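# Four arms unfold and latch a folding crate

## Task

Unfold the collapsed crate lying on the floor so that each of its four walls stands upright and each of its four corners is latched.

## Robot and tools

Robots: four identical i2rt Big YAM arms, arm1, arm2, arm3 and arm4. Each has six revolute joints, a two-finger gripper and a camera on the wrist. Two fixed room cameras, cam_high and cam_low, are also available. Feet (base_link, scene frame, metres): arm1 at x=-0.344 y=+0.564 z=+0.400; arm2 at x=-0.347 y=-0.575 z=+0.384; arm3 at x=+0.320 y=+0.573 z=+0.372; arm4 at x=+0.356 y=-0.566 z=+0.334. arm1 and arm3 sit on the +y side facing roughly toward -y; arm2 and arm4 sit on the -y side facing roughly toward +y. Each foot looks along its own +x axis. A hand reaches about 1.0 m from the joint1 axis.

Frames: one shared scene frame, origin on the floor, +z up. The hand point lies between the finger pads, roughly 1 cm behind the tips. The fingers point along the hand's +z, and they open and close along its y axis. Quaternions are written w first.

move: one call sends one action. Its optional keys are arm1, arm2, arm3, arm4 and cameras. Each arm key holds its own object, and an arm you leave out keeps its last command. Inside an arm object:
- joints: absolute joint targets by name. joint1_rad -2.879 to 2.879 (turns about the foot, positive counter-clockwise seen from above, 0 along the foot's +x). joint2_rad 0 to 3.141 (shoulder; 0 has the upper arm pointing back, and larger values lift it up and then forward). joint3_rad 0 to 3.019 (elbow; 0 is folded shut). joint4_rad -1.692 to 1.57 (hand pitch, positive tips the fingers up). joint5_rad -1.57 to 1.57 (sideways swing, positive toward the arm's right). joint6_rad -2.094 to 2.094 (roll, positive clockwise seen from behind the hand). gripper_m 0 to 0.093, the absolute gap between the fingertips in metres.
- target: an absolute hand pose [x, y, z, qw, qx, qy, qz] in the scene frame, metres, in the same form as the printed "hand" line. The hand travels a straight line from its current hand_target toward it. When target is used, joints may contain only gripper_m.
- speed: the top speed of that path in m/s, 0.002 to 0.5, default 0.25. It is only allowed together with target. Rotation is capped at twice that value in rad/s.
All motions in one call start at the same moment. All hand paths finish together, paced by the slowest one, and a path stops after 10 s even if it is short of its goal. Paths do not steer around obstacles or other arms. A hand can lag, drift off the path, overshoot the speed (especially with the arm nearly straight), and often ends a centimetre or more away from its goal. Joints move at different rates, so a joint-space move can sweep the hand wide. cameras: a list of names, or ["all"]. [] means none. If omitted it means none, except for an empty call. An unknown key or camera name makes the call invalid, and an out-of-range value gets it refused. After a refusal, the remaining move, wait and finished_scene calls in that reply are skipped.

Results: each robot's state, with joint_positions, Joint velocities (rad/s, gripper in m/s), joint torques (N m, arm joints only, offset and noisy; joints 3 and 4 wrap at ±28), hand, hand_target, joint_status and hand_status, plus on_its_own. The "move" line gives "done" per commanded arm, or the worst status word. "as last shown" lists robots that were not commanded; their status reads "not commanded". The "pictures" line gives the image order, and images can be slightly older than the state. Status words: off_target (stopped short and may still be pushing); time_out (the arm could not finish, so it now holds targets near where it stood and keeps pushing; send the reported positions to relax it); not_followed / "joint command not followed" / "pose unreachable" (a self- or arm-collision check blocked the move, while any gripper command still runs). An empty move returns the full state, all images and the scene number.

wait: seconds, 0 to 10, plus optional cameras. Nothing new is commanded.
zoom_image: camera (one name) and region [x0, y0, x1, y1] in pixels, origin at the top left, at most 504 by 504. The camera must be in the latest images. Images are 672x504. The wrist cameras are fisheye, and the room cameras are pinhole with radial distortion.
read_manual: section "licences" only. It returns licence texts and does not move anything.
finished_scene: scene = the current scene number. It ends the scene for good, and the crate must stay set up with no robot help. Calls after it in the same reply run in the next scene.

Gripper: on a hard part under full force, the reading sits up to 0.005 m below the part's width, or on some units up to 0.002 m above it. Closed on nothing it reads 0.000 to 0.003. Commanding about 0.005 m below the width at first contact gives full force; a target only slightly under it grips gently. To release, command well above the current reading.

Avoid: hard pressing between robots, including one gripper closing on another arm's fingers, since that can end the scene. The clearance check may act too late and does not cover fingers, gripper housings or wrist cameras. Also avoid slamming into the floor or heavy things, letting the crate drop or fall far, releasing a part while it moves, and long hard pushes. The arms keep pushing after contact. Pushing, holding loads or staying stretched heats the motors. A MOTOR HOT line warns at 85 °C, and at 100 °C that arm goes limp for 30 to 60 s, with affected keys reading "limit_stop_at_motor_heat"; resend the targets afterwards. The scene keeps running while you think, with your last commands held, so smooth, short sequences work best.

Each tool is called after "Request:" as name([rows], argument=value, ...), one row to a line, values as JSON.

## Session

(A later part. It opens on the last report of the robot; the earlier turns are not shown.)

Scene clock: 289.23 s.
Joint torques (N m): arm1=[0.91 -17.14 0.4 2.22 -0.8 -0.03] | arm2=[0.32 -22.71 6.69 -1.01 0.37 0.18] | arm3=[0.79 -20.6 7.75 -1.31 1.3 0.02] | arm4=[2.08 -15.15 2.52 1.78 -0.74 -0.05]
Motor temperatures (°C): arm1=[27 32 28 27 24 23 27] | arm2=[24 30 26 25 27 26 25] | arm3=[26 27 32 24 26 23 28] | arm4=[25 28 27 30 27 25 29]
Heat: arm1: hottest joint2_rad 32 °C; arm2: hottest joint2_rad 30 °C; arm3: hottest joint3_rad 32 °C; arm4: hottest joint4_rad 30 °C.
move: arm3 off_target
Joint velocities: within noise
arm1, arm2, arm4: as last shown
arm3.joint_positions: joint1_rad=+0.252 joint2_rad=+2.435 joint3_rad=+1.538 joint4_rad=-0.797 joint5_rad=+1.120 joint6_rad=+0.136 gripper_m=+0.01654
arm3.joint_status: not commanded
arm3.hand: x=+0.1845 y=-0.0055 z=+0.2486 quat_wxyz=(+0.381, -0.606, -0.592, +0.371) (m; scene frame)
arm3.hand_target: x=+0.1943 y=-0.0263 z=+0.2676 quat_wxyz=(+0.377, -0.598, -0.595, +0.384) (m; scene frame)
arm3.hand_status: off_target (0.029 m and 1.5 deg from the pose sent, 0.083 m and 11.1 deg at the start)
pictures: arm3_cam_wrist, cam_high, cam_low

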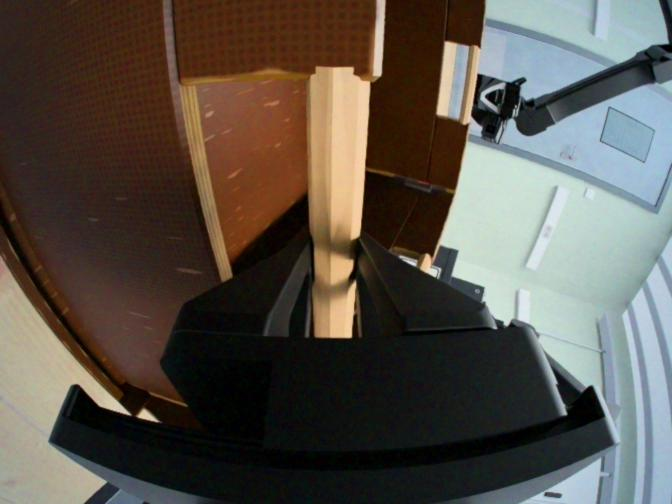

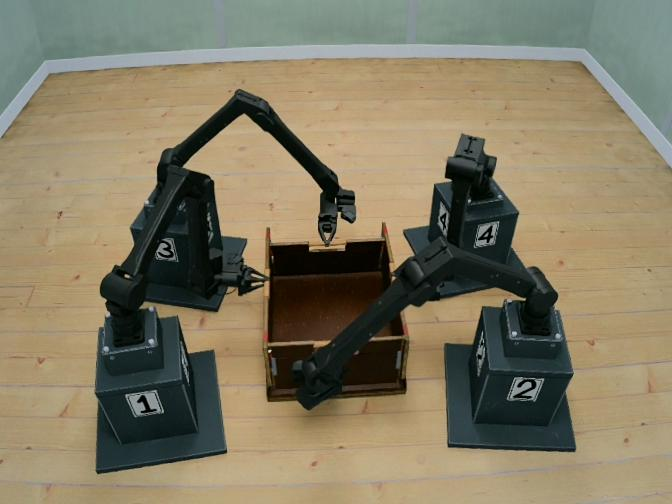

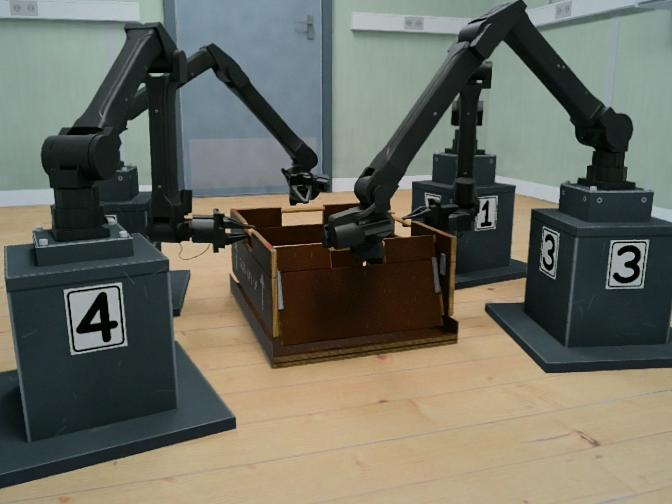

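Request:
move(arm3={"target": [0.24, -0.027, 0.268, -0.4056, 0.5792, 0.5792, -0.4056], "speed": 0.08}, cameras=["cam_low", "cam_high"])

Request:
zoom_image(camera="cam_low", region=[220, 180, 470, 380])

Request:
zoom_image(camera="cam_high", region=[255, 215, 405, 300])

Scene clock: 292.27 s.
Joint torques (N m): arm1=[0.62 -17.79 0.34 2.18 -0.82 -0.05] | arm2=[0.32 -22.65 6.68 -1.02 0.37 0.18] | arm3=[3.78 -20.37 7.76 -1.89 0.81 0.04] | arm4=[2.02 -15.09 2.52 1.77 -0.74 -0.05]
Motor temperatures (°C): arm1=[27 32 28 27 24 23 27] | arm2=[24 30 26 25 27 26 25] | arm3=[26 28 32 24 26 23 28] | arm4=[24 28 27 30 27 25 29]
Heat: arm1: hottest joint2_rad 32 °C; arm2: hottest joint2_rad 30 °C; arm3: hottest joint3_rad 32 °C; arm4: hottest joint4_rad 30 °C.
move: arm3 off_target
Joint velocities: within noise
arm1.joint_positions: joint1_rad=+0.878 joint2_rad=+2.653 joint3_rad=+0.890 joint4_rad=+1.563 joint5_rad=+1.093 joint6_rad=-1.387 gripper_m=+0.01728
arm1.joint_status: not commanded
arm1.hand: x=-0.0131 y=+0.2012 z=+0.2429 quat_wxyz=(+0.013, -0.015, -0.737, +0.676) (m; scene frame)
arm1.hand_target: x=-0.0034 y=+0.2025 z=+0.2404 quat_wxyz=(+0.005, +0.001, -0.737, +0.676) (m; scene frame)
arm1.hand_status: not commanded
arm2.joint_positions: joint1_rad=+0.388 joint2_rad=+2.588 joint3_rad=+1.780 joint4_rad=-1.432 joint5_rad=+1.170 joint6_rad=+0.694 gripper_m=+0.00068
arm2.joint_status: not commanded
arm2.hand: x=-0.3292 y=+0.0029 z=+0.2686 quat_wxyz=(-0.412, +0.574, -0.568, +0.421) (m; scene frame)
arm2.hand_target: x=-0.3339 y=+0.0100 z=+0.2682 quat_wxyz=(-0.415, +0.572, -0.573, +0.416) (m; scene frame)
arm2.hand_status: not commanded
arm3.joint_positions: joint1_rad=+0.302 joint2_rad=+2.506 joint3_rad=+1.645 joint4_rad=-1.081 joint5_rad=+1.197 joint6_rad=+0.391 gripper_m=+0.01656
arm3.joint_status: not commanded
arm3.hand: x=+0.2079 y=-0.0045 z=+0.2542 quat_wxyz=(+0.417, -0.594, -0.565, +0.393) (m; scene frame)
arm3.hand_target: x=+0.2394 y=-0.0256 z=+0.2686 quat_wxyz=(+0.405, -0.579, -0.580, +0.406) (m; scene frame)
arm3.hand_status: off_target (0.042 m and 3.0 deg from the pose sent, 0.063 m and 5.9 deg at the start)
arm4: as last shown
pictures: cam_high, cam_low

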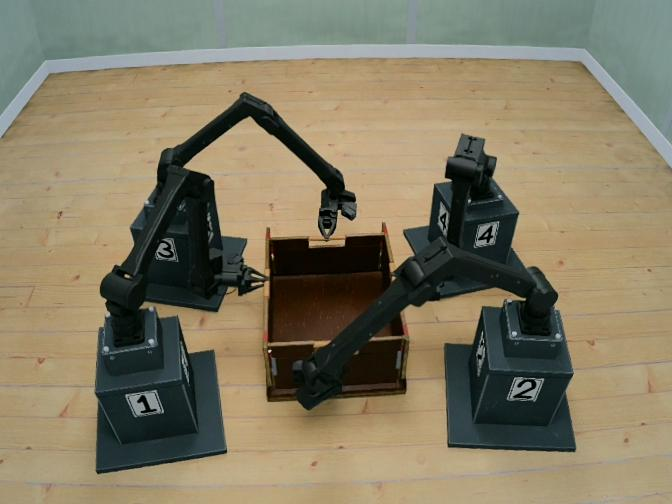

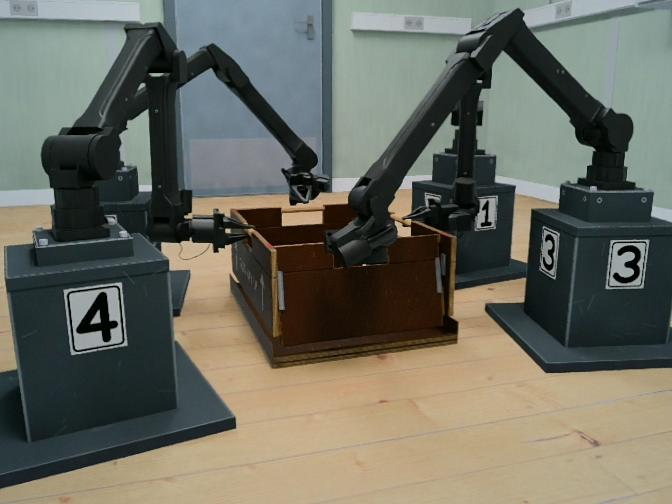

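Scaled by 2.016 from the camera's 672x504 image, which has a finer 960x720 frame.

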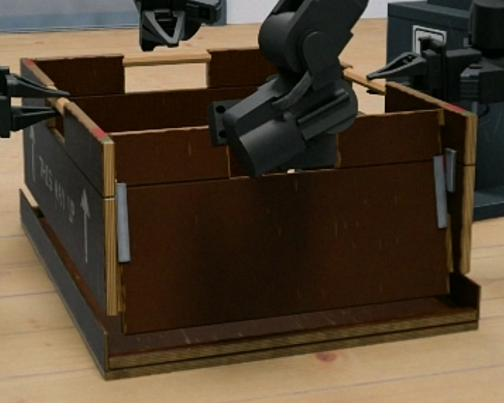

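Scaled by 3.360 from the camera's 672x504 image, which has a finer 960x720 frame.

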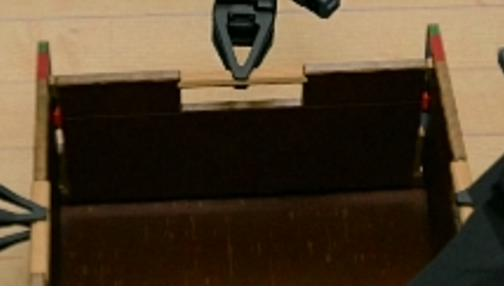

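Request:
move(arm3={"target": [0.27, -0.027, 0.266, -0.4056, 0.5792, 0.5792, -0.4056], "speed": 0.06}, cameras=["cam_low", "cam_high"])

Request:
zoom_image(camera="cam_low", region=[410, 210, 470, 330])

Request:
zoom_image(camera="cam_low", region=[250, 230, 310, 350])

Request:
zoom_image(camera="cam_high", region=[255, 215, 405, 300])

Scene clock: 296.87 s.
Joint torques (N m): arm1=[0.67 -17.73 0.32 2.33 -0.85 -0.04] | arm2=[0.32 -22.65 6.69 -1.01 0.37 0.18] | arm3=[2.55 -19.55 8.51 -1.48 0.5 -0.03] | arm4=[2.08 -15.09 2.51 1.77 -0.74 -0.05]
Motor temperatures (°C): arm1=[27 32 28 27 24 23 27] | arm2=[24 30 26 25 27 26 25] | arm3=[26 28 32 24 26 23 28] | arm4=[24 28 27 30 27 25 29]
Heat: arm1: hottest joint2_rad 32 °C; arm2: hottest joint2_rad 30 °C; arm3: hottest joint3_rad 32 °C; arm4: hottest joint4_rad 30 °C.
move: arm3 off_target
Joint velocities: within noise
arm1, arm2, arm4: as last shown
arm3.joint_positions: joint1_rad=+0.358 joint2_rad=+2.529 joint3_rad=+1.693 joint4_rad=-1.235 joint5_rad=+1.184 joint6_rad=+0.523 gripper_m=+0.01645
arm3.joint_status: not commanded
arm3.hand: x=+0.2399 y=-0.0037 z=+0.2582 quat_wxyz=(+0.420, -0.589, -0.566, +0.396) (m; scene frame)
arm3.hand_target: x=+0.2694 y=-0.0256 z=+0.2668 quat_wxyz=(+0.404, -0.580, -0.579, +0.406) (m; scene frame)
arm3.hand_status: off_target (0.039 m and 2.8 deg from the pose sent, 0.067 m and 3.0 deg at the start)
pictures: cam_high, cam_low

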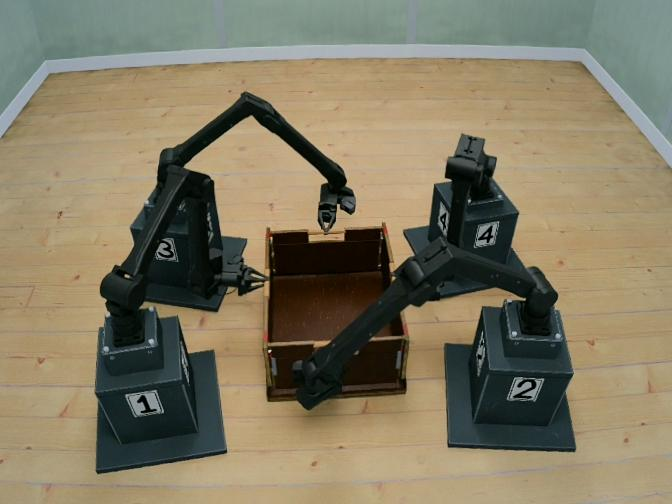

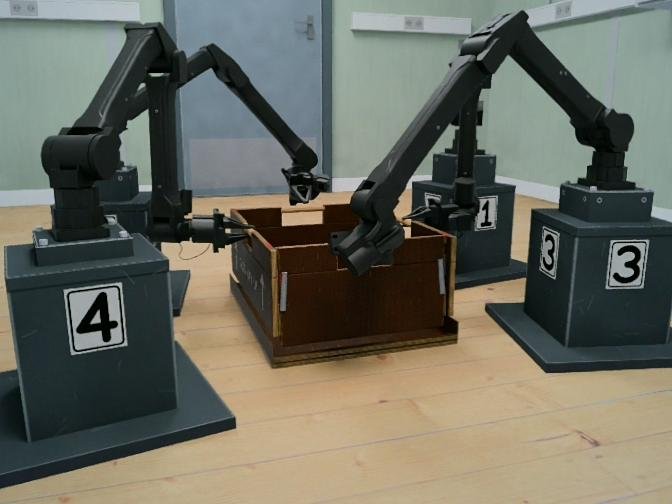

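Scaled by 4.200 from the camera's 672x504 image, which has a finer 960x720 frame.

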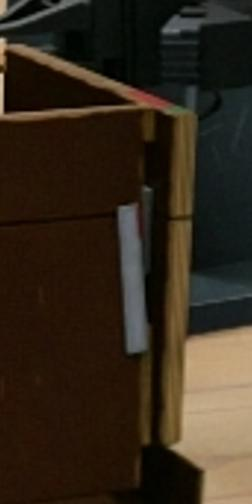

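Scaled by 4.200 from the camera's 672x504 image, which has a finer 960x720 frame.

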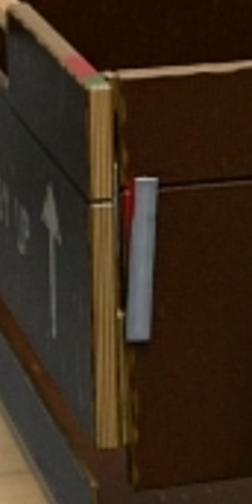

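Scaled by 3.360 from the camera's 672x504 image, which has a finer 960x720 frame.

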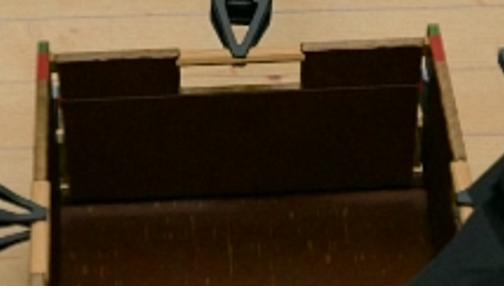

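Request:
move(arm3={"target": [0.292, -0.025, 0.262, -0.4056, 0.5792, 0.5792, -0.4056], "speed": 0.06}, cameras=["cam_low", "cam_high", "arm3_cam_wrist"])

Request:
zoom_image(camera="cam_low", region=[410, 210, 470, 330])

Request:
zoom_image(camera="cam_low", region=[250, 230, 310, 350])

Request:
zoom_image(camera="cam_high", region=[255, 215, 405, 300])

Scene clock: 300.03 s.
Joint torques (N m): arm1=[-0.15 -17.38 0.32 2.41 -0.77 0] | arm2=[0.38 -22.65 6.69 -1.01 0.37 0.18] | arm3=[4.07 -19.31 8.61 -1.43 0.44 -0.03] | arm4=[2.08 -15.09 2.51 1.76 -0.74 -0.05]
Motor temperatures (°C): arm1=[27 32 28 27 24 23 27] | arm2=[24 30 26 25 27 26 25] | arm3=[26 28 32 24 26 23 28] | arm4=[24 28 27 30 27 25 29]
Heat: arm1: hottest joint2_rad 32 °C; arm2: hottest joint2_rad 30 °C; arm3: hottest joint3_rad 32 °C; arm4: hottest joint4_rad 30 °C.
move: arm3 off_target
Joint velocities: within noise
arm1.joint_positions: joint1_rad=+0.878 joint2_rad=+2.653 joint3_rad=+0.890 joint4_rad=+1.563 joint5_rad=+1.091 joint6_rad=-1.387 gripper_m=+0.01728
arm1.joint_status: not commanded
arm1.hand: x=-0.0129 y=+0.2012 z=+0.2428 quat_wxyz=(+0.012, -0.014, -0.737, +0.676) (m; scene frame)
arm1.hand_target: x=-0.0034 y=+0.2025 z=+0.2403 quat_wxyz=(+0.004, +0.001, -0.737, +0.676) (m; scene frame)
arm1.hand_status: not commanded
arm2: as last shown
arm3.joint_positions: joint1_rad=+0.387 joint2_rad=+2.549 joint3_rad=+1.728 joint4_rad=-1.322 joint5_rad=+1.169 joint6_rad=+0.601 gripper_m=+0.01624
arm3.joint_status: not commanded
arm3.hand: x=+0.2573 y=-0.0031 z=+0.2583 quat_wxyz=(+0.422, -0.590, -0.564, +0.395) (m; scene frame)
arm3.hand_target: x=+0.2919 y=-0.0227 z=+0.2627 quat_wxyz=(+0.405, -0.579, -0.580, +0.406) (m; scene frame)
arm3.hand_status: off_target (0.041 m and 3.1 deg from the pose sent, 0.056 m and 2.8 deg at the start)
arm4.joint_positions: joint1_rad=+0.906 joint2_rad=+2.460 joint3_rad=+0.849 joint4_rad=+1.442 joint5_rad=+1.140 joint6_rad=-1.406 gripper_m=+0.01693
arm4.joint_status: not commanded
arm4.hand: x=-0.0121 y=-0.2083 z=+0.2445 quat_wxyz=(-0.682, +0.731, -0.016, +0.007) (m; scene frame)
arm4.hand_target: x=-0.0201 y=-0.2085 z=+0.2409 quat_wxyz=(-0.682, +0.731, -0.002, +0.003) (m; scene frame)
arm4.hand_status: not commanded
pictures: arm3_cam_wrist, cam_high, cam_low

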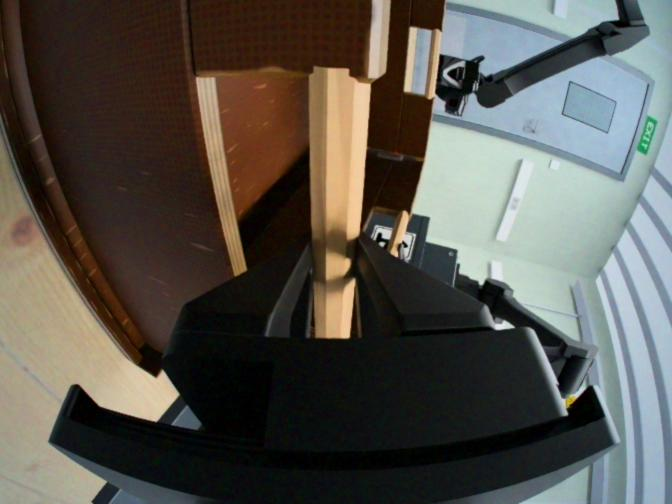

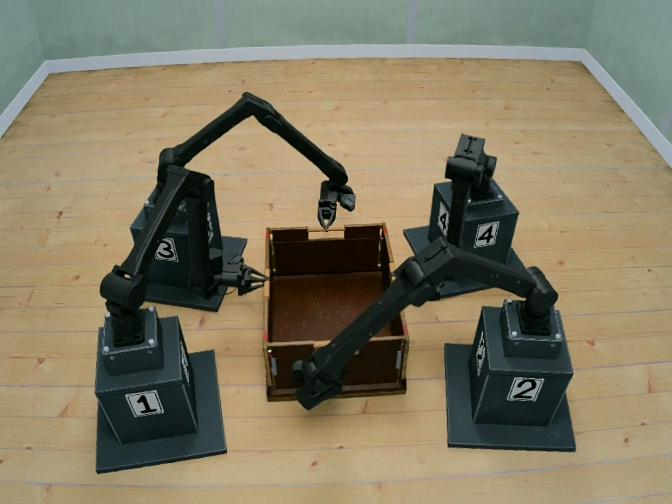

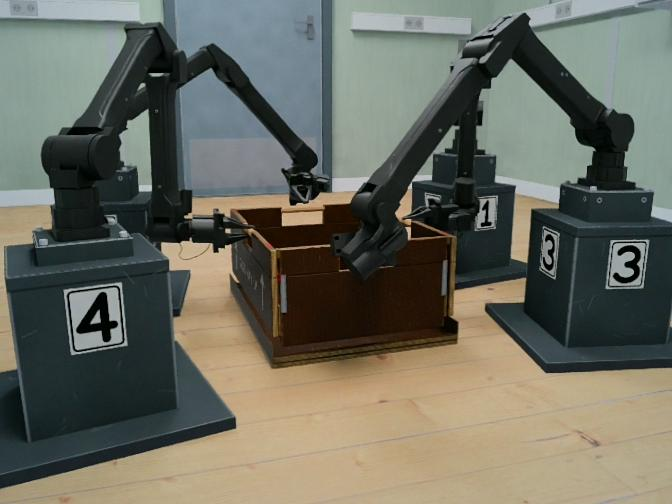

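Scaled by 4.200 from the camera's 672x504 image, which has a finer 960x720 frame.

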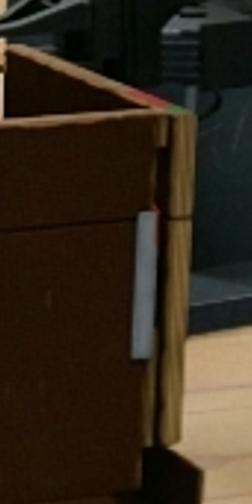

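Scaled by 4.200 from the camera's 672x504 image, which has a finer 960x720 frame.

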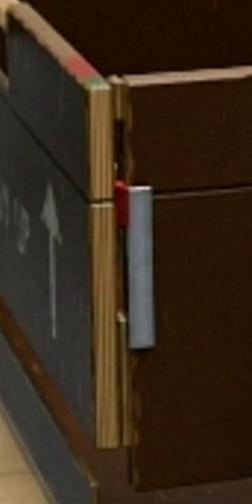

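Scaled by 3.360 from the camera's 672x504 image, which has a finer 960x720 frame.

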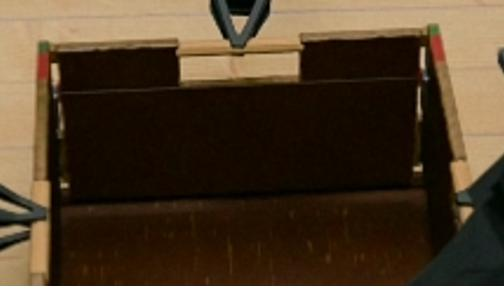

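Request:
move(arm3={"target": [0.222, -0.018, 0.262, -0.4056, 0.5792, 0.5792, -0.4056], "speed": 0.06}, cameras=["cam_low", "cam_high"])

Request:
zoom_image(camera="cam_low", region=[410, 210, 470, 330])

Request:
zoom_image(camera="cam_low", region=[250, 230, 310, 350])

Request:
zoom_image(camera="cam_high", region=[255, 215, 405, 300])

Scene clock: 305.13 s.
Joint torques (N m): arm1=[0.73 -17.2 0.18 2.28 -0.77 -0.02] | arm2=[0.38 -22.71 6.68 -1.02 0.37 0.18] | arm3=[-4.13 -20.31 5.35 1.99 1.48 -0.72] | arm4=[2.14 -15.09 2.51 1.77 -0.74 -0.04]
Motor temperatures (°C): arm1=[27 32 28 27 24 23 27] | arm2=[24 30 26 25 27 26 25] | arm3=[26 29 32 24 26 23 28] | arm4=[24 28 27 30 27 25 29]
Heat: arm1: hottest joint2_rad 32 °C; arm2: hottest joint2_rad 30 °C; arm3: hottest joint3_rad 32 °C; arm4: hottest joint4_rad 30 °C.
move: arm3 off_target
Joint velocities: within noise
arm1.joint_positions: joint1_rad=+0.876 joint2_rad=+2.653 joint3_rad=+0.890 joint4_rad=+1.563 joint5_rad=+1.091 joint6_rad=-1.387 gripper_m=+0.01728
arm1.joint_status: not commanded
arm1.hand: x=-0.0134 y=+0.2007 z=+0.2428 quat_wxyz=(+0.013, -0.015, -0.737, +0.676) (m; scene frame)
arm1.hand_target: x=-0.0039 y=+0.2020 z=+0.2403 quat_wxyz=(+0.005, +0.001, -0.737, +0.676) (m; scene frame)
arm1.hand_status: not commanded
arm2, arm4: as last shown
arm3.joint_positions: joint1_rad=+0.382 joint2_rad=+2.496 joint3_rad=+1.635 joint4_rad=-1.126 joint5_rad=+1.187 joint6_rad=+0.440 gripper_m=+0.01623
arm3.joint_status: not commanded
arm3.hand: x=+0.2535 y=-0.0032 z=+0.2582 quat_wxyz=(+0.405, -0.577, -0.583, +0.405) (m; scene frame)
arm3.hand_target: x=+0.2283 y=-0.0158 z=+0.2632 quat_wxyz=(+0.411, -0.576, -0.580, +0.404) (m; scene frame)
arm3.hand_status: off_target (0.035 m and 0.5 deg from the pose sent, 0.038 m and 3.1 deg at the start)
pictures: cam_high, cam_low

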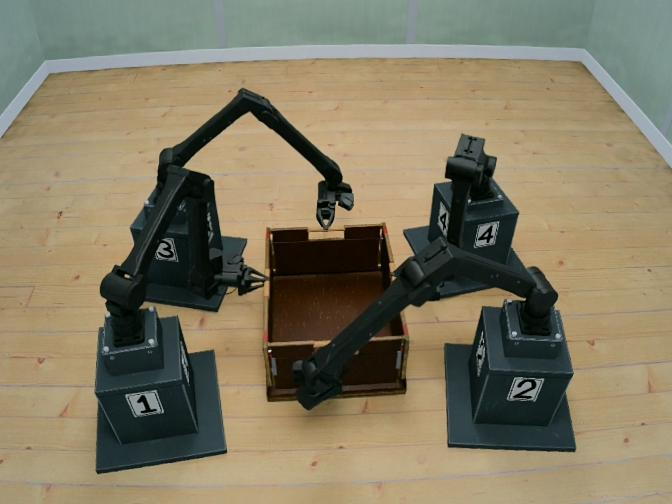

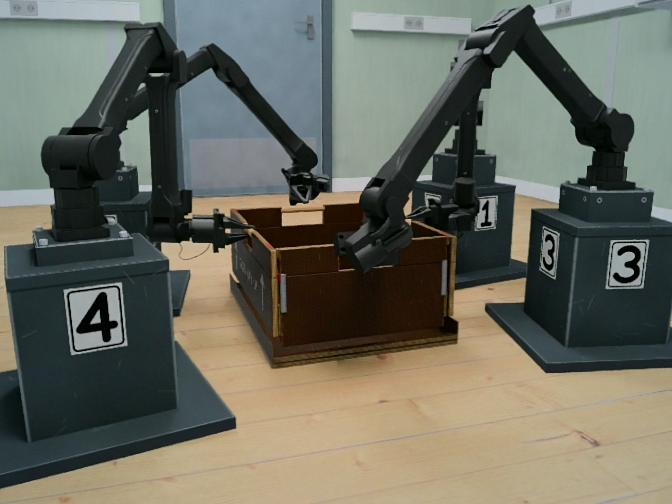

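Scaled by 4.200 from the camera's 672x504 image, which has a finer 960x720 frame.

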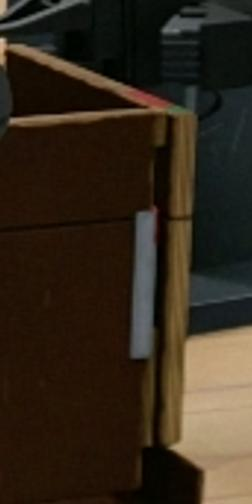

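Scaled by 4.200 from the camera's 672x504 image, which has a finer 960x720 frame.

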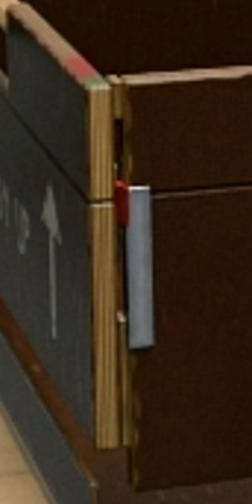

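Scaled by 3.360 from the camera's 672x504 image, which has a finer 960x720 frame.

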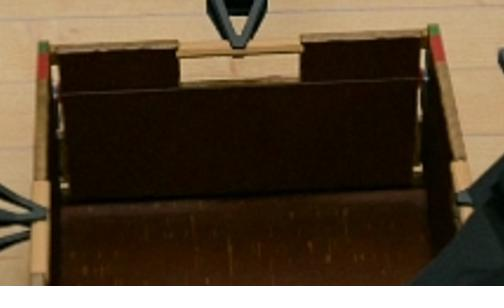

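Request:
move(arm2={"target": [-0.38, 0.165, 0.262, 0.608, -0.201, 0.75, 0.163], "speed": 0.4}, cameras=["arm2_cam_wrist"])

Scene clock: 318.10 s.
Joint torques (N m): arm1=[0.85 -17.61 0.31 2.45 -0.78 -0.08] | arm2=[0.5 -24.53 5.59 1.78 0.32 -0.18] | arm3=[-4.13 -20.31 5.45 1.87 1.48 -0.75] | arm4=[2.08 -15.09 2.52 1.76 -0.74 -0.04]
Motor temperatures (°C): arm1=[27 32 28 27 24 23 27] | arm2=[24 30 26 25 27 26 26] | arm3=[26 30 31 24 28 24 28] | arm4=[24 28 27 30 27 25 29]
Heat: arm1: hottest joint2_rad 32 °C; arm2: hottest joint2_rad 30 °C; arm3: hottest joint3_rad 31 °C; arm4: hottest joint4_rad 30 °C.
move: arm2 done
Joint velocities: within noise
arm1, arm4: as last shown
arm2.joint_positions: joint1_rad=+0.402 joint2_rad=+2.613 joint3_rad=+1.722 joint4_rad=+0.188 joint5_rad=+1.245 joint6_rad=+0.677 gripper_m=+0.00068
arm2.joint_status: not commanded
arm2.hand: x=-0.3765 y=+0.1652 z=+0.2661 quat_wxyz=(-0.609, +0.199, -0.751, -0.161) (m; scene frame)
arm2.hand_target: x=-0.3817 y=+0.1650 z=+0.2605 quat_wxyz=(-0.608, +0.203, -0.750, -0.165) (m; scene frame)
arm2.hand_status: done (0.005 m and 0.3 deg from the pose sent, 0.170 m and 87.2 deg at the start)
arm3.joint_positions: joint1_rad=+0.382 joint2_rad=+2.496 joint3_rad=+1.635 joint4_rad=-1.124 joint5_rad=+1.187 joint6_rad=+0.440 gripper_m=+0.01623
arm3.joint_status: not commanded
arm3.hand: x=+0.2535 y=-0.0034 z=+0.2581 quat_wxyz=(+0.404, -0.577, -0.583, +0.405) (m; scene frame)
arm3.hand_target: x=+0.2284 y=-0.0159 z=+0.2631 quat_wxyz=(+0.410, -0.576, -0.580, +0.404) (m; scene frame)
arm3.hand_status: not commanded
pictures: arm2_cam_wrist

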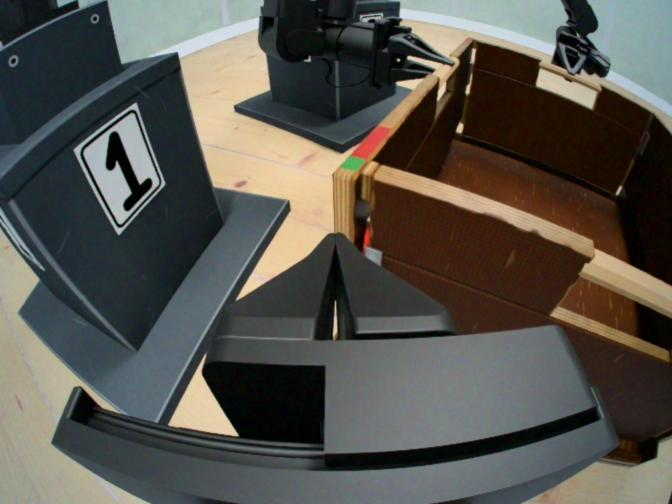

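Request:
zoom_image(camera="arm2_cam_wrist", region=[310, 120, 420, 270])

Scaled by 3.360 from the camera's 672x504 image, which has a finer 960x720 frame.

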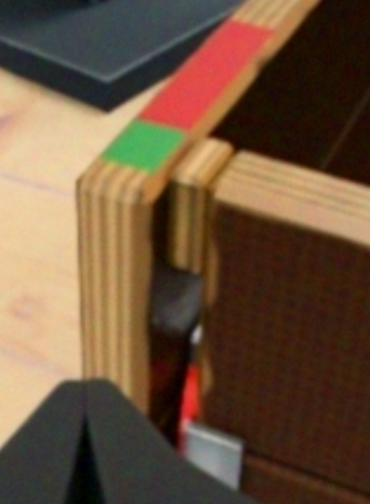

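Request:
move(arm2={"target": [-0.395, 0.155, 0.20, 0.608, -0.201, 0.75, 0.163], "speed": 0.2}, cameras=["arm2_cam_wrist"])

Request:
zoom_image(camera="arm2_cam_wrist", region=[310, 80, 430, 250])

Scene clock: 321.40 s.
Joint torques (N m): arm1=[0.5 -17.61 0.21 2.22 -0.74 0.01] | arm2=[-0.03 -25.99 7.09 1.18 0.69 0.09] | arm3=[-4.37 -20.6 5.33 2.03 1.51 -0.76] | arm4=[2.08 -15.09 2.52 1.76 -0.74 -0.05]
Motor temperatures (°C): arm1=[27 32 28 27 24 23 27] | arm2=[24 31 26 25 27 26 26] | arm3=[26 30 31 24 28 24 28] | arm4=[24 28 27 30 27 25 29]
Heat: arm1: hottest joint2_rad 32 °C; arm2: hottest joint2_rad 31 °C; arm3: hottest joint3_rad 31 °C; arm4: hottest joint4_rad 30 °C.
move: arm2 off_target
Joint velocities: within noise
arm1, arm3, arm4: as last shown
arm2.joint_positions: joint1_rad=+0.426 joint2_rad=+2.754 joint3_rad=+1.759 joint4_rad=+0.196 joint5_rad=+1.258 joint6_rad=+0.712 gripper_m=+0.00068
arm2.joint_status: not commanded
arm2.hand: x=-0.3860 y=+0.1382 z=+0.1830 quat_wxyz=(-0.609, +0.221, -0.749, -0.139) (m; scene frame)
arm2.hand_target: x=-0.3936 y=+0.1534 z=+0.2003 quat_wxyz=(-0.609, +0.204, -0.749, -0.160) (m; scene frame)
arm2.hand_status: off_target (0.026 m and 3.6 deg from the pose sent, 0.069 m and 0.3 deg at the start)
pictures: arm2_cam_wrist

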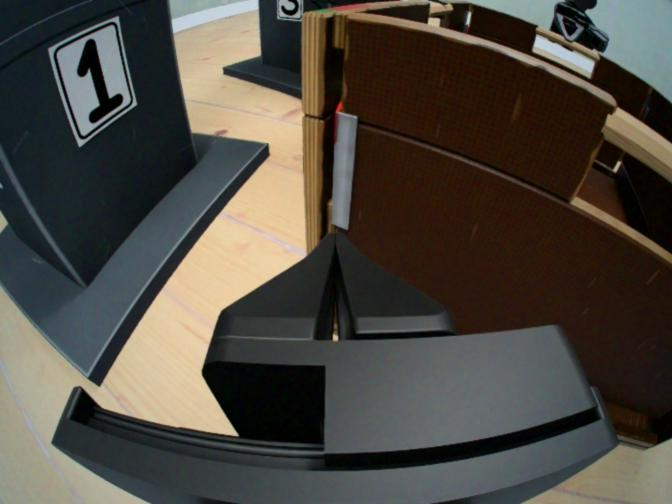

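Scaled by 2.965 from the camera's 672x504 image, which has a finer 960x720 frame.

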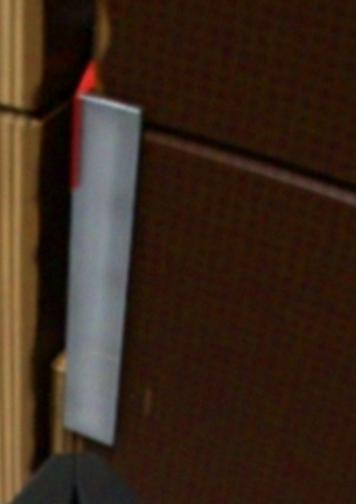

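Request:
move(arm3={"target": [0.262, -0.014, 0.262, -0.4056, 0.5792, 0.5792, -0.4056], "speed": 0.1})

Request:
move(arm3={"joints": {"gripper_m": 0.04}}, cameras=["arm3_cam_wrist", "cam_low"])

Request:
zoom_image(camera="cam_low", region=[220, 180, 470, 380])

Scene clock: 326.00 s.
Joint torques (N m): arm1=[0.15 -17.44 0.18 2.21 -0.76 -0.04] | arm2=[0.32 -25.93 7.04 1.18 0.69 0.07] | arm3=[0.38 -19.25 7.31 -1.63 0.95 0.13] | arm4=[2.08 -15.09 2.52 1.76 -0.74 -0.05]
Motor temperatures (°C): arm1=[27 32 28 27 24 23 27] | arm2=[24 31 26 25 27 26 26] | arm3=[26 30 31 24 28 24 28] | arm4=[24 28 26 30 27 25 29]
Heat: arm1: hottest joint2_rad 32 °C; arm2: hottest joint2_rad 31 °C; arm3: hottest joint3_rad 31 °C; arm4: hottest joint4_rad 30 °C.
move: arm3 off_target
Joint velocities: within noise
arm1.joint_positions: joint1_rad=+0.878 joint2_rad=+2.653 joint3_rad=+0.890 joint4_rad=+1.563 joint5_rad=+1.091 joint6_rad=-1.387 gripper_m=+0.01728
arm1.joint_status: not commanded
arm1.hand: x=-0.0129 y=+0.2012 z=+0.2428 quat_wxyz=(+0.012, -0.014, -0.737, +0.676) (m; scene frame)
arm1.hand_target: x=-0.0034 y=+0.2025 z=+0.2403 quat_wxyz=(+0.004, +0.001, -0.737, +0.676) (m; scene frame)
arm1.hand_status: not commanded
arm2.joint_positions: joint1_rad=+0.425 joint2_rad=+2.754 joint3_rad=+1.759 joint4_rad=+0.196 joint5_rad=+1.258 joint6_rad=+0.712 gripper_m=+0.00068
arm2.joint_status: not commanded
arm2.hand: x=-0.3849 y=+0.1383 z=+0.1830 quat_wxyz=(-0.609, +0.220, -0.749, -0.139) (m; scene frame)
arm2.hand_target: x=-0.3925 y=+0.1535 z=+0.2003 quat_wxyz=(-0.609, +0.203, -0.750, -0.159) (m; scene frame)
arm2.hand_status: not commanded
arm3.joint_positions: joint1_rad=+0.382 joint2_rad=+2.503 joint3_rad=+1.650 joint4_rad=-1.162 joint5_rad=+1.177 joint6_rad=+0.484 gripper_m=+0.01622
arm3.joint_status: not commanded
arm3.hand: x=+0.2541 y=-0.0026 z=+0.2584 quat_wxyz=(+0.404, -0.586, -0.575, +0.403) (m; scene frame)
arm3.hand_target: x=+0.2621 y=-0.0144 z=+0.2614 quat_wxyz=(+0.402, -0.581, -0.579, +0.408) (m; scene frame)
arm3.hand_status: off_target (0.014 m and 1.0 deg from the pose sent, 0.014 m and 0.5 deg at the start)
arm4: as last shown
pictures: none

Scene clock: 326.63 s.
Joint torques (N m): arm1=[0.32 -18.32 0.47 2.28 -0.77 -0.02] | arm2=[0.32 -25.93 7.06 1.18 0.69 0.07] | arm3=[-0.09 -19.49 6.54 -1.01 0.84 0.11] | arm4=[2.08 -15.09 2.52 1.76 -0.74 -0.05]
Motor temperatures (°C): arm1=[27 32 28 27 24 23 27] | arm2=[24 31 26 25 27 26 26] | arm3=[26 30 31 24 28 24 28] | arm4=[24 28 26 30 27 25 29]
Heat: arm1: hottest joint2_rad 32 °C; arm2: hottest joint2_rad 31 °C; arm3: hottest joint3_rad 31 °C; arm4: hottest joint4_rad 30 °C.
move: arm3 done
Joint velocities: within noise
arm1, arm2, arm4: as last shown
arm3.joint_positions: joint1_rad=+0.374 joint2_rad=+2.503 joint3_rad=+1.659 joint4_rad=-1.175 joint5_rad=+1.180 joint6_rad=+0.475 gripper_m=+0.03984
arm3.joint_status: all done
arm3.hand: x=+0.2499 y=-0.0045 z=+0.2614 quat_wxyz=(+0.409, -0.584, -0.576, +0.400) (m; scene frame)
arm3.hand_target: x=+0.2575 y=-0.0138 z=+0.2615 quat_wxyz=(+0.406, -0.580, -0.579, +0.404) (m; scene frame)
arm3.hand_status: not commanded
pictures: arm3_cam_wrist, cam_low

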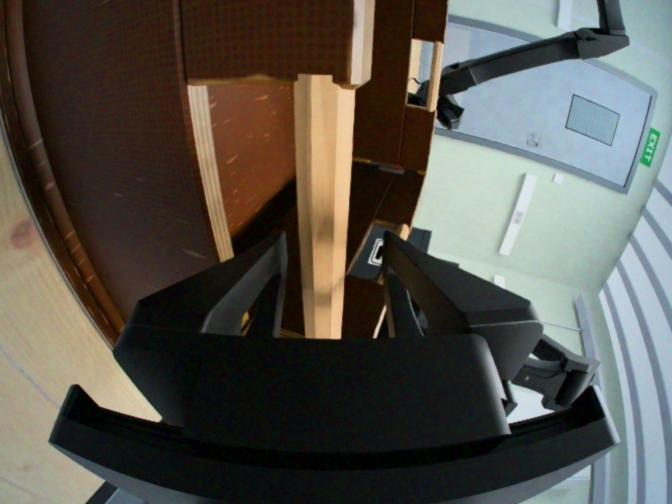

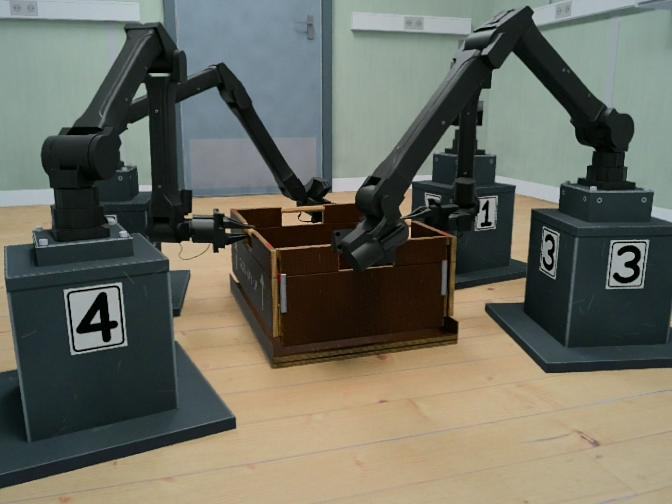

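Scaled by 2.016 from the camera's 672x504 image, which has a finer 960x720 frame.

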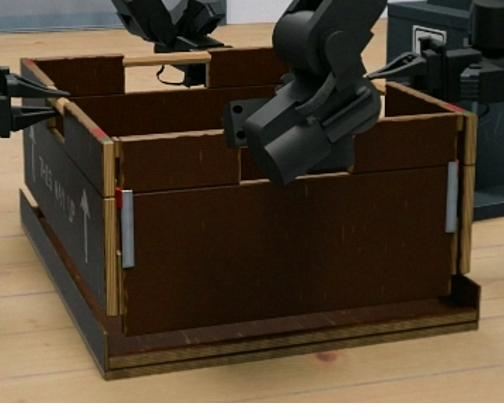

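Request:
move(arm3={"target": [0.335, -0.014, 0.292, -0.4056, 0.5792, 0.5792, -0.4056], "speed": 0.15}, cameras=["arm3_cam_wrist", "cam_low", "cam_high"])

Request:
zoom_image(camera="cam_low", region=[220, 180, 470, 380])

Request:
zoom_image(camera="cam_high", region=[240, 210, 430, 410])

Scene clock: 329.77 s.
Joint torques (N m): arm1=[0.62 -17.44 0.35 2.32 -0.75 -0.01] | arm2=[0.32 -25.93 7.05 1.18 0.69 0.07] | arm3=[-0.67 -17.79 7.32 -1.44 0.4 0.27] | arm4=[2.08 -15.15 2.52 1.76 -0.74 -0.04]
Motor temperatures (°C): arm1=[27 32 28 27 24 23 27] | arm2=[24 31 26 25 27 26 26] | arm3=[26 30 31 24 28 24 28] | arm4=[24 28 26 30 27 25 29]
Heat: arm1: hottest joint2_rad 32 °C; arm2: hottest joint2_rad 31 °C; arm3: hottest joint3_rad 31 °C; arm4: hottest joint4_rad 30 °C.
move: arm3 off_target
Joint velocities: within noise
arm1, arm2, arm4: as last shown
arm3.joint_positions: joint1_rad=+0.512 joint2_rad=+2.503 joint3_rad=+1.785 joint4_rad=-1.517 joint5_rad=+1.126 joint6_rad=+0.719 gripper_m=+0.03990
arm3.joint_status: not commanded
arm3.hand: x=+0.3344 y=-0.0104 z=+0.3050 quat_wxyz=(+0.402, -0.577, -0.581, +0.409) (m; scene frame)
arm3.hand_target: x=+0.3344 y=-0.0140 z=+0.2922 quat_wxyz=(+0.406, -0.579, -0.579, +0.406) (m; scene frame)
arm3.hand_status: off_target (0.014 m and 0.6 deg from the pose sent, 0.091 m and 1.0 deg at the start)
pictures: arm3_cam_wrist, cam_high, cam_low

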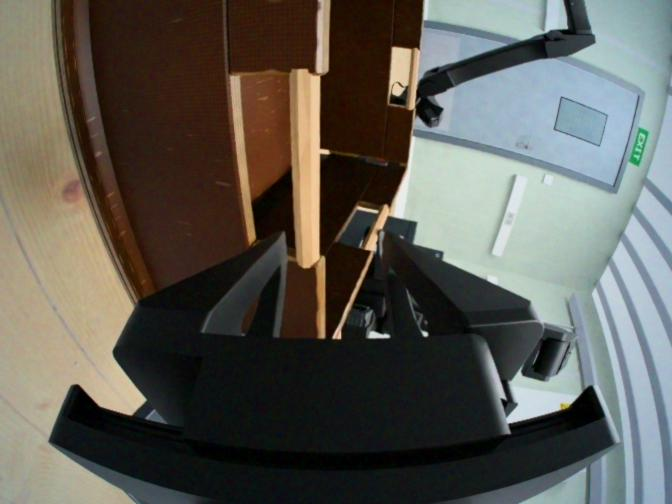

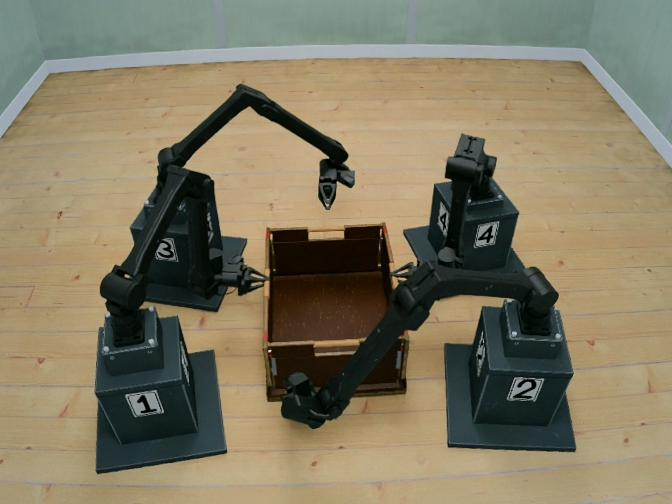

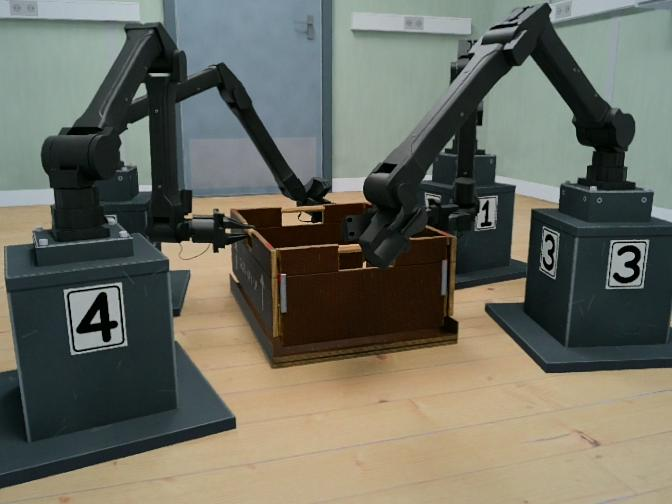

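Scaled by 2.016 from the camera's 672x504 image, which has a finer 960x720 frame.

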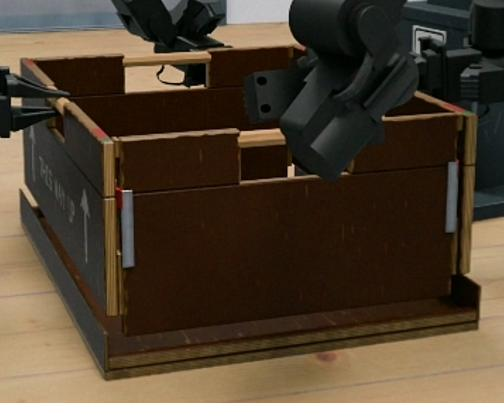

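Scaled by 2.520 from the camera's 672x504 image, which has a finer 960x720 frame.

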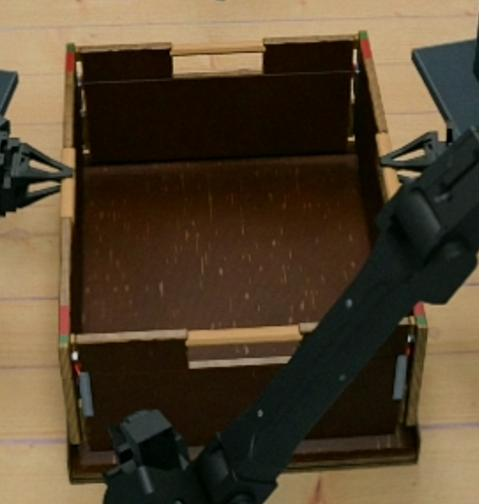

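Request:
move(arm1={"joints": {"gripper_m": 0.04}}, arm4={"joints": {"gripper_m": 0.04}}, cameras=["arm1_cam_wrist", "arm4_cam_wrist", "cam_high", "cam_low"])

Request:
zoom_image(camera="cam_low", region=[220, 180, 470, 380])

Request:
zoom_image(camera="cam_high", region=[240, 210, 430, 410])

Scene clock: 332.03 s.
Joint torques (N m): arm1=[0.03 -17.9 -0.29 2.3 0.16 0] | arm2=[0.26 -25.93 7.04 1.17 0.68 0.07] | arm3=[-0.32 -17.79 7.3 -1.42 0.39 0.29] | arm4=[2.37 -15.21 2.21 1.77 -0.08 -0.01]
Motor temperatures (°C): arm1=[27 32 28 27 24 23 27] | arm2=[24 32 26 25 27 26 26] | arm3=[26 29 31 24 27 24 28] | arm4=[24 28 26 30 27 25 29]
Heat: arm1: hottest joint2_rad 32 °C; arm2: hottest joint2_rad 32 °C; arm3: hottest joint3_rad 31 °C; arm4: hottest joint4_rad 30 °C.
move: arm1 done; arm4 done
Joint velocities: within noise
arm1.joint_positions: joint1_rad=+0.890 joint2_rad=+2.653 joint3_rad=+0.899 joint4_rad=+1.563 joint5_rad=+1.062 joint6_rad=-1.391 gripper_m=+0.03993
arm1.joint_status: all done
arm1.hand: x=-0.0002 y=+0.2036 z=+0.2426 quat_wxyz=(-0.004, -0.001, -0.737, +0.676) (m; scene frame)
arm1.hand_target: x=+0.0021 y=+0.2056 z=+0.2402 quat_wxyz=(-0.002, +0.007, -0.737, +0.676) (m; scene frame)
arm1.hand_status: not commanded
arm2: as last shown
arm3.joint_positions: joint1_rad=+0.511 joint2_rad=+2.503 joint3_rad=+1.785 joint4_rad=-1.517 joint5_rad=+1.126 joint6_rad=+0.719 gripper_m=+0.03990
arm3.joint_status: not commanded
arm3.hand: x=+0.3335 y=-0.0104 z=+0.3050 quat_wxyz=(+0.403, -0.578, -0.581, +0.409) (m; scene frame)
arm3.hand_target: x=+0.3335 y=-0.0140 z=+0.2922 quat_wxyz=(+0.406, -0.579, -0.579, +0.405) (m; scene frame)
arm3.hand_status: not commanded
arm4.joint_positions: joint1_rad=+0.915 joint2_rad=+2.460 joint3_rad=+0.854 joint4_rad=+1.442 joint5_rad=+1.113 joint6_rad=-1.409 gripper_m=+0.03992
arm4.joint_status: all done
arm4.hand: x=-0.0218 y=-0.2108 z=+0.2444 quat_wxyz=(-0.681, +0.732, -0.004, -0.007) (m; scene frame)
arm4.hand_target: x=-0.0246 y=-0.2116 z=+0.2407 quat_wxyz=(-0.682, +0.732, +0.004, -0.003) (m; scene frame)
arm4.hand_status: not commanded
pictures: arm1_cam_wrist, arm4_cam_wrist, cam_high, cam_low

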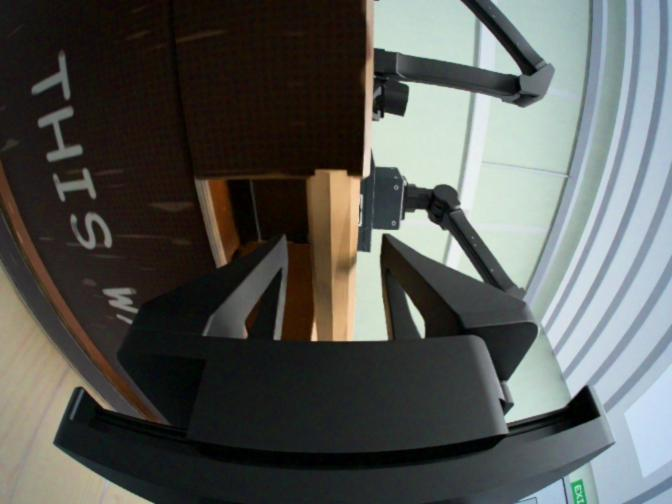

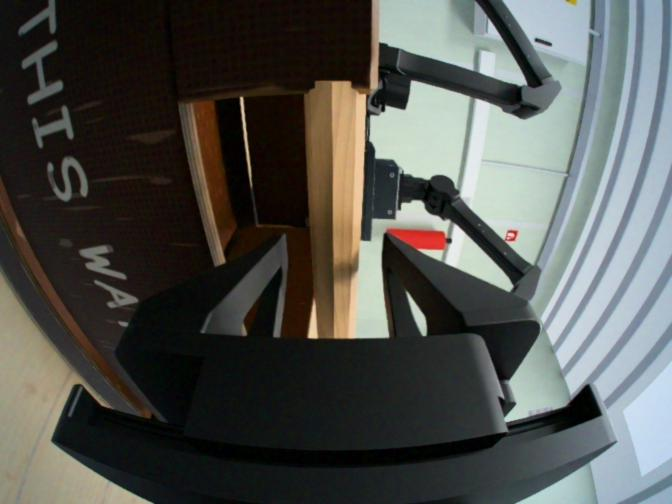

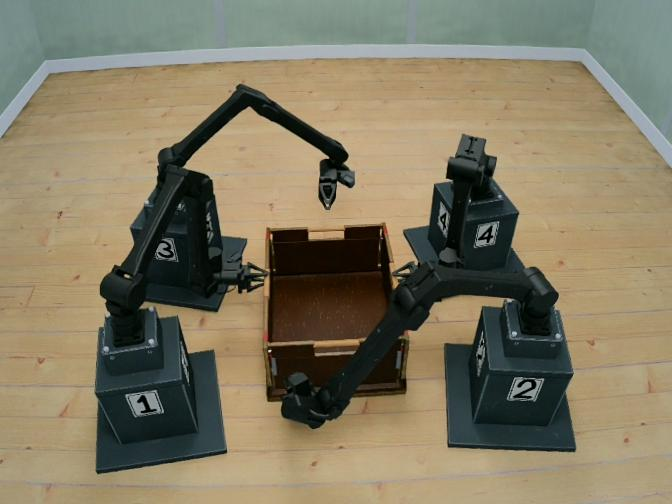

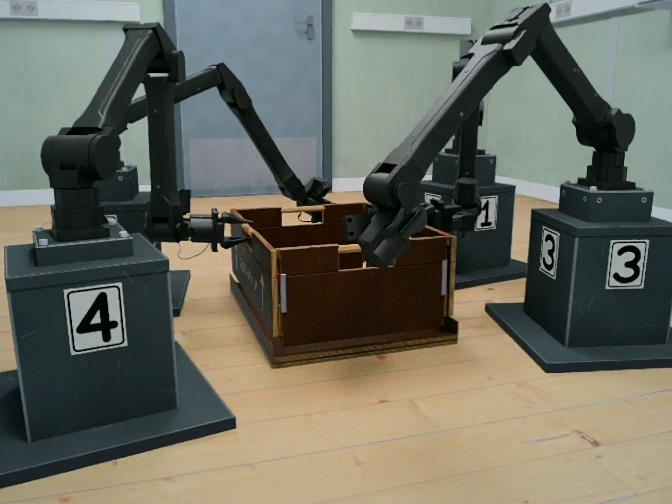

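Scaled by 2.016 from the camera's 672x504 image, which has a finer 960x720 frame.

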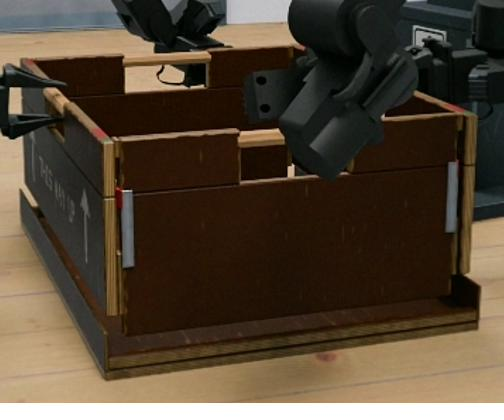

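Scaled by 2.520 from the camera's 672x504 image, which has a finer 960x720 frame.

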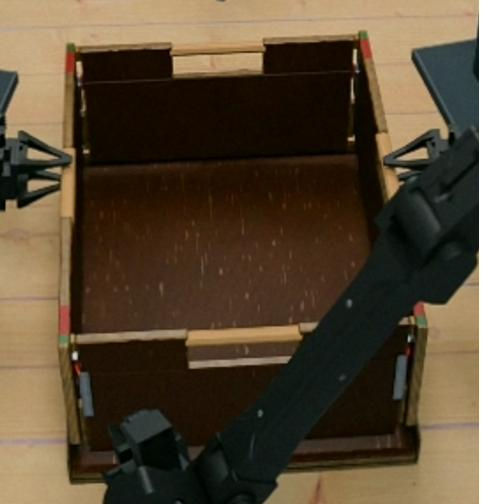

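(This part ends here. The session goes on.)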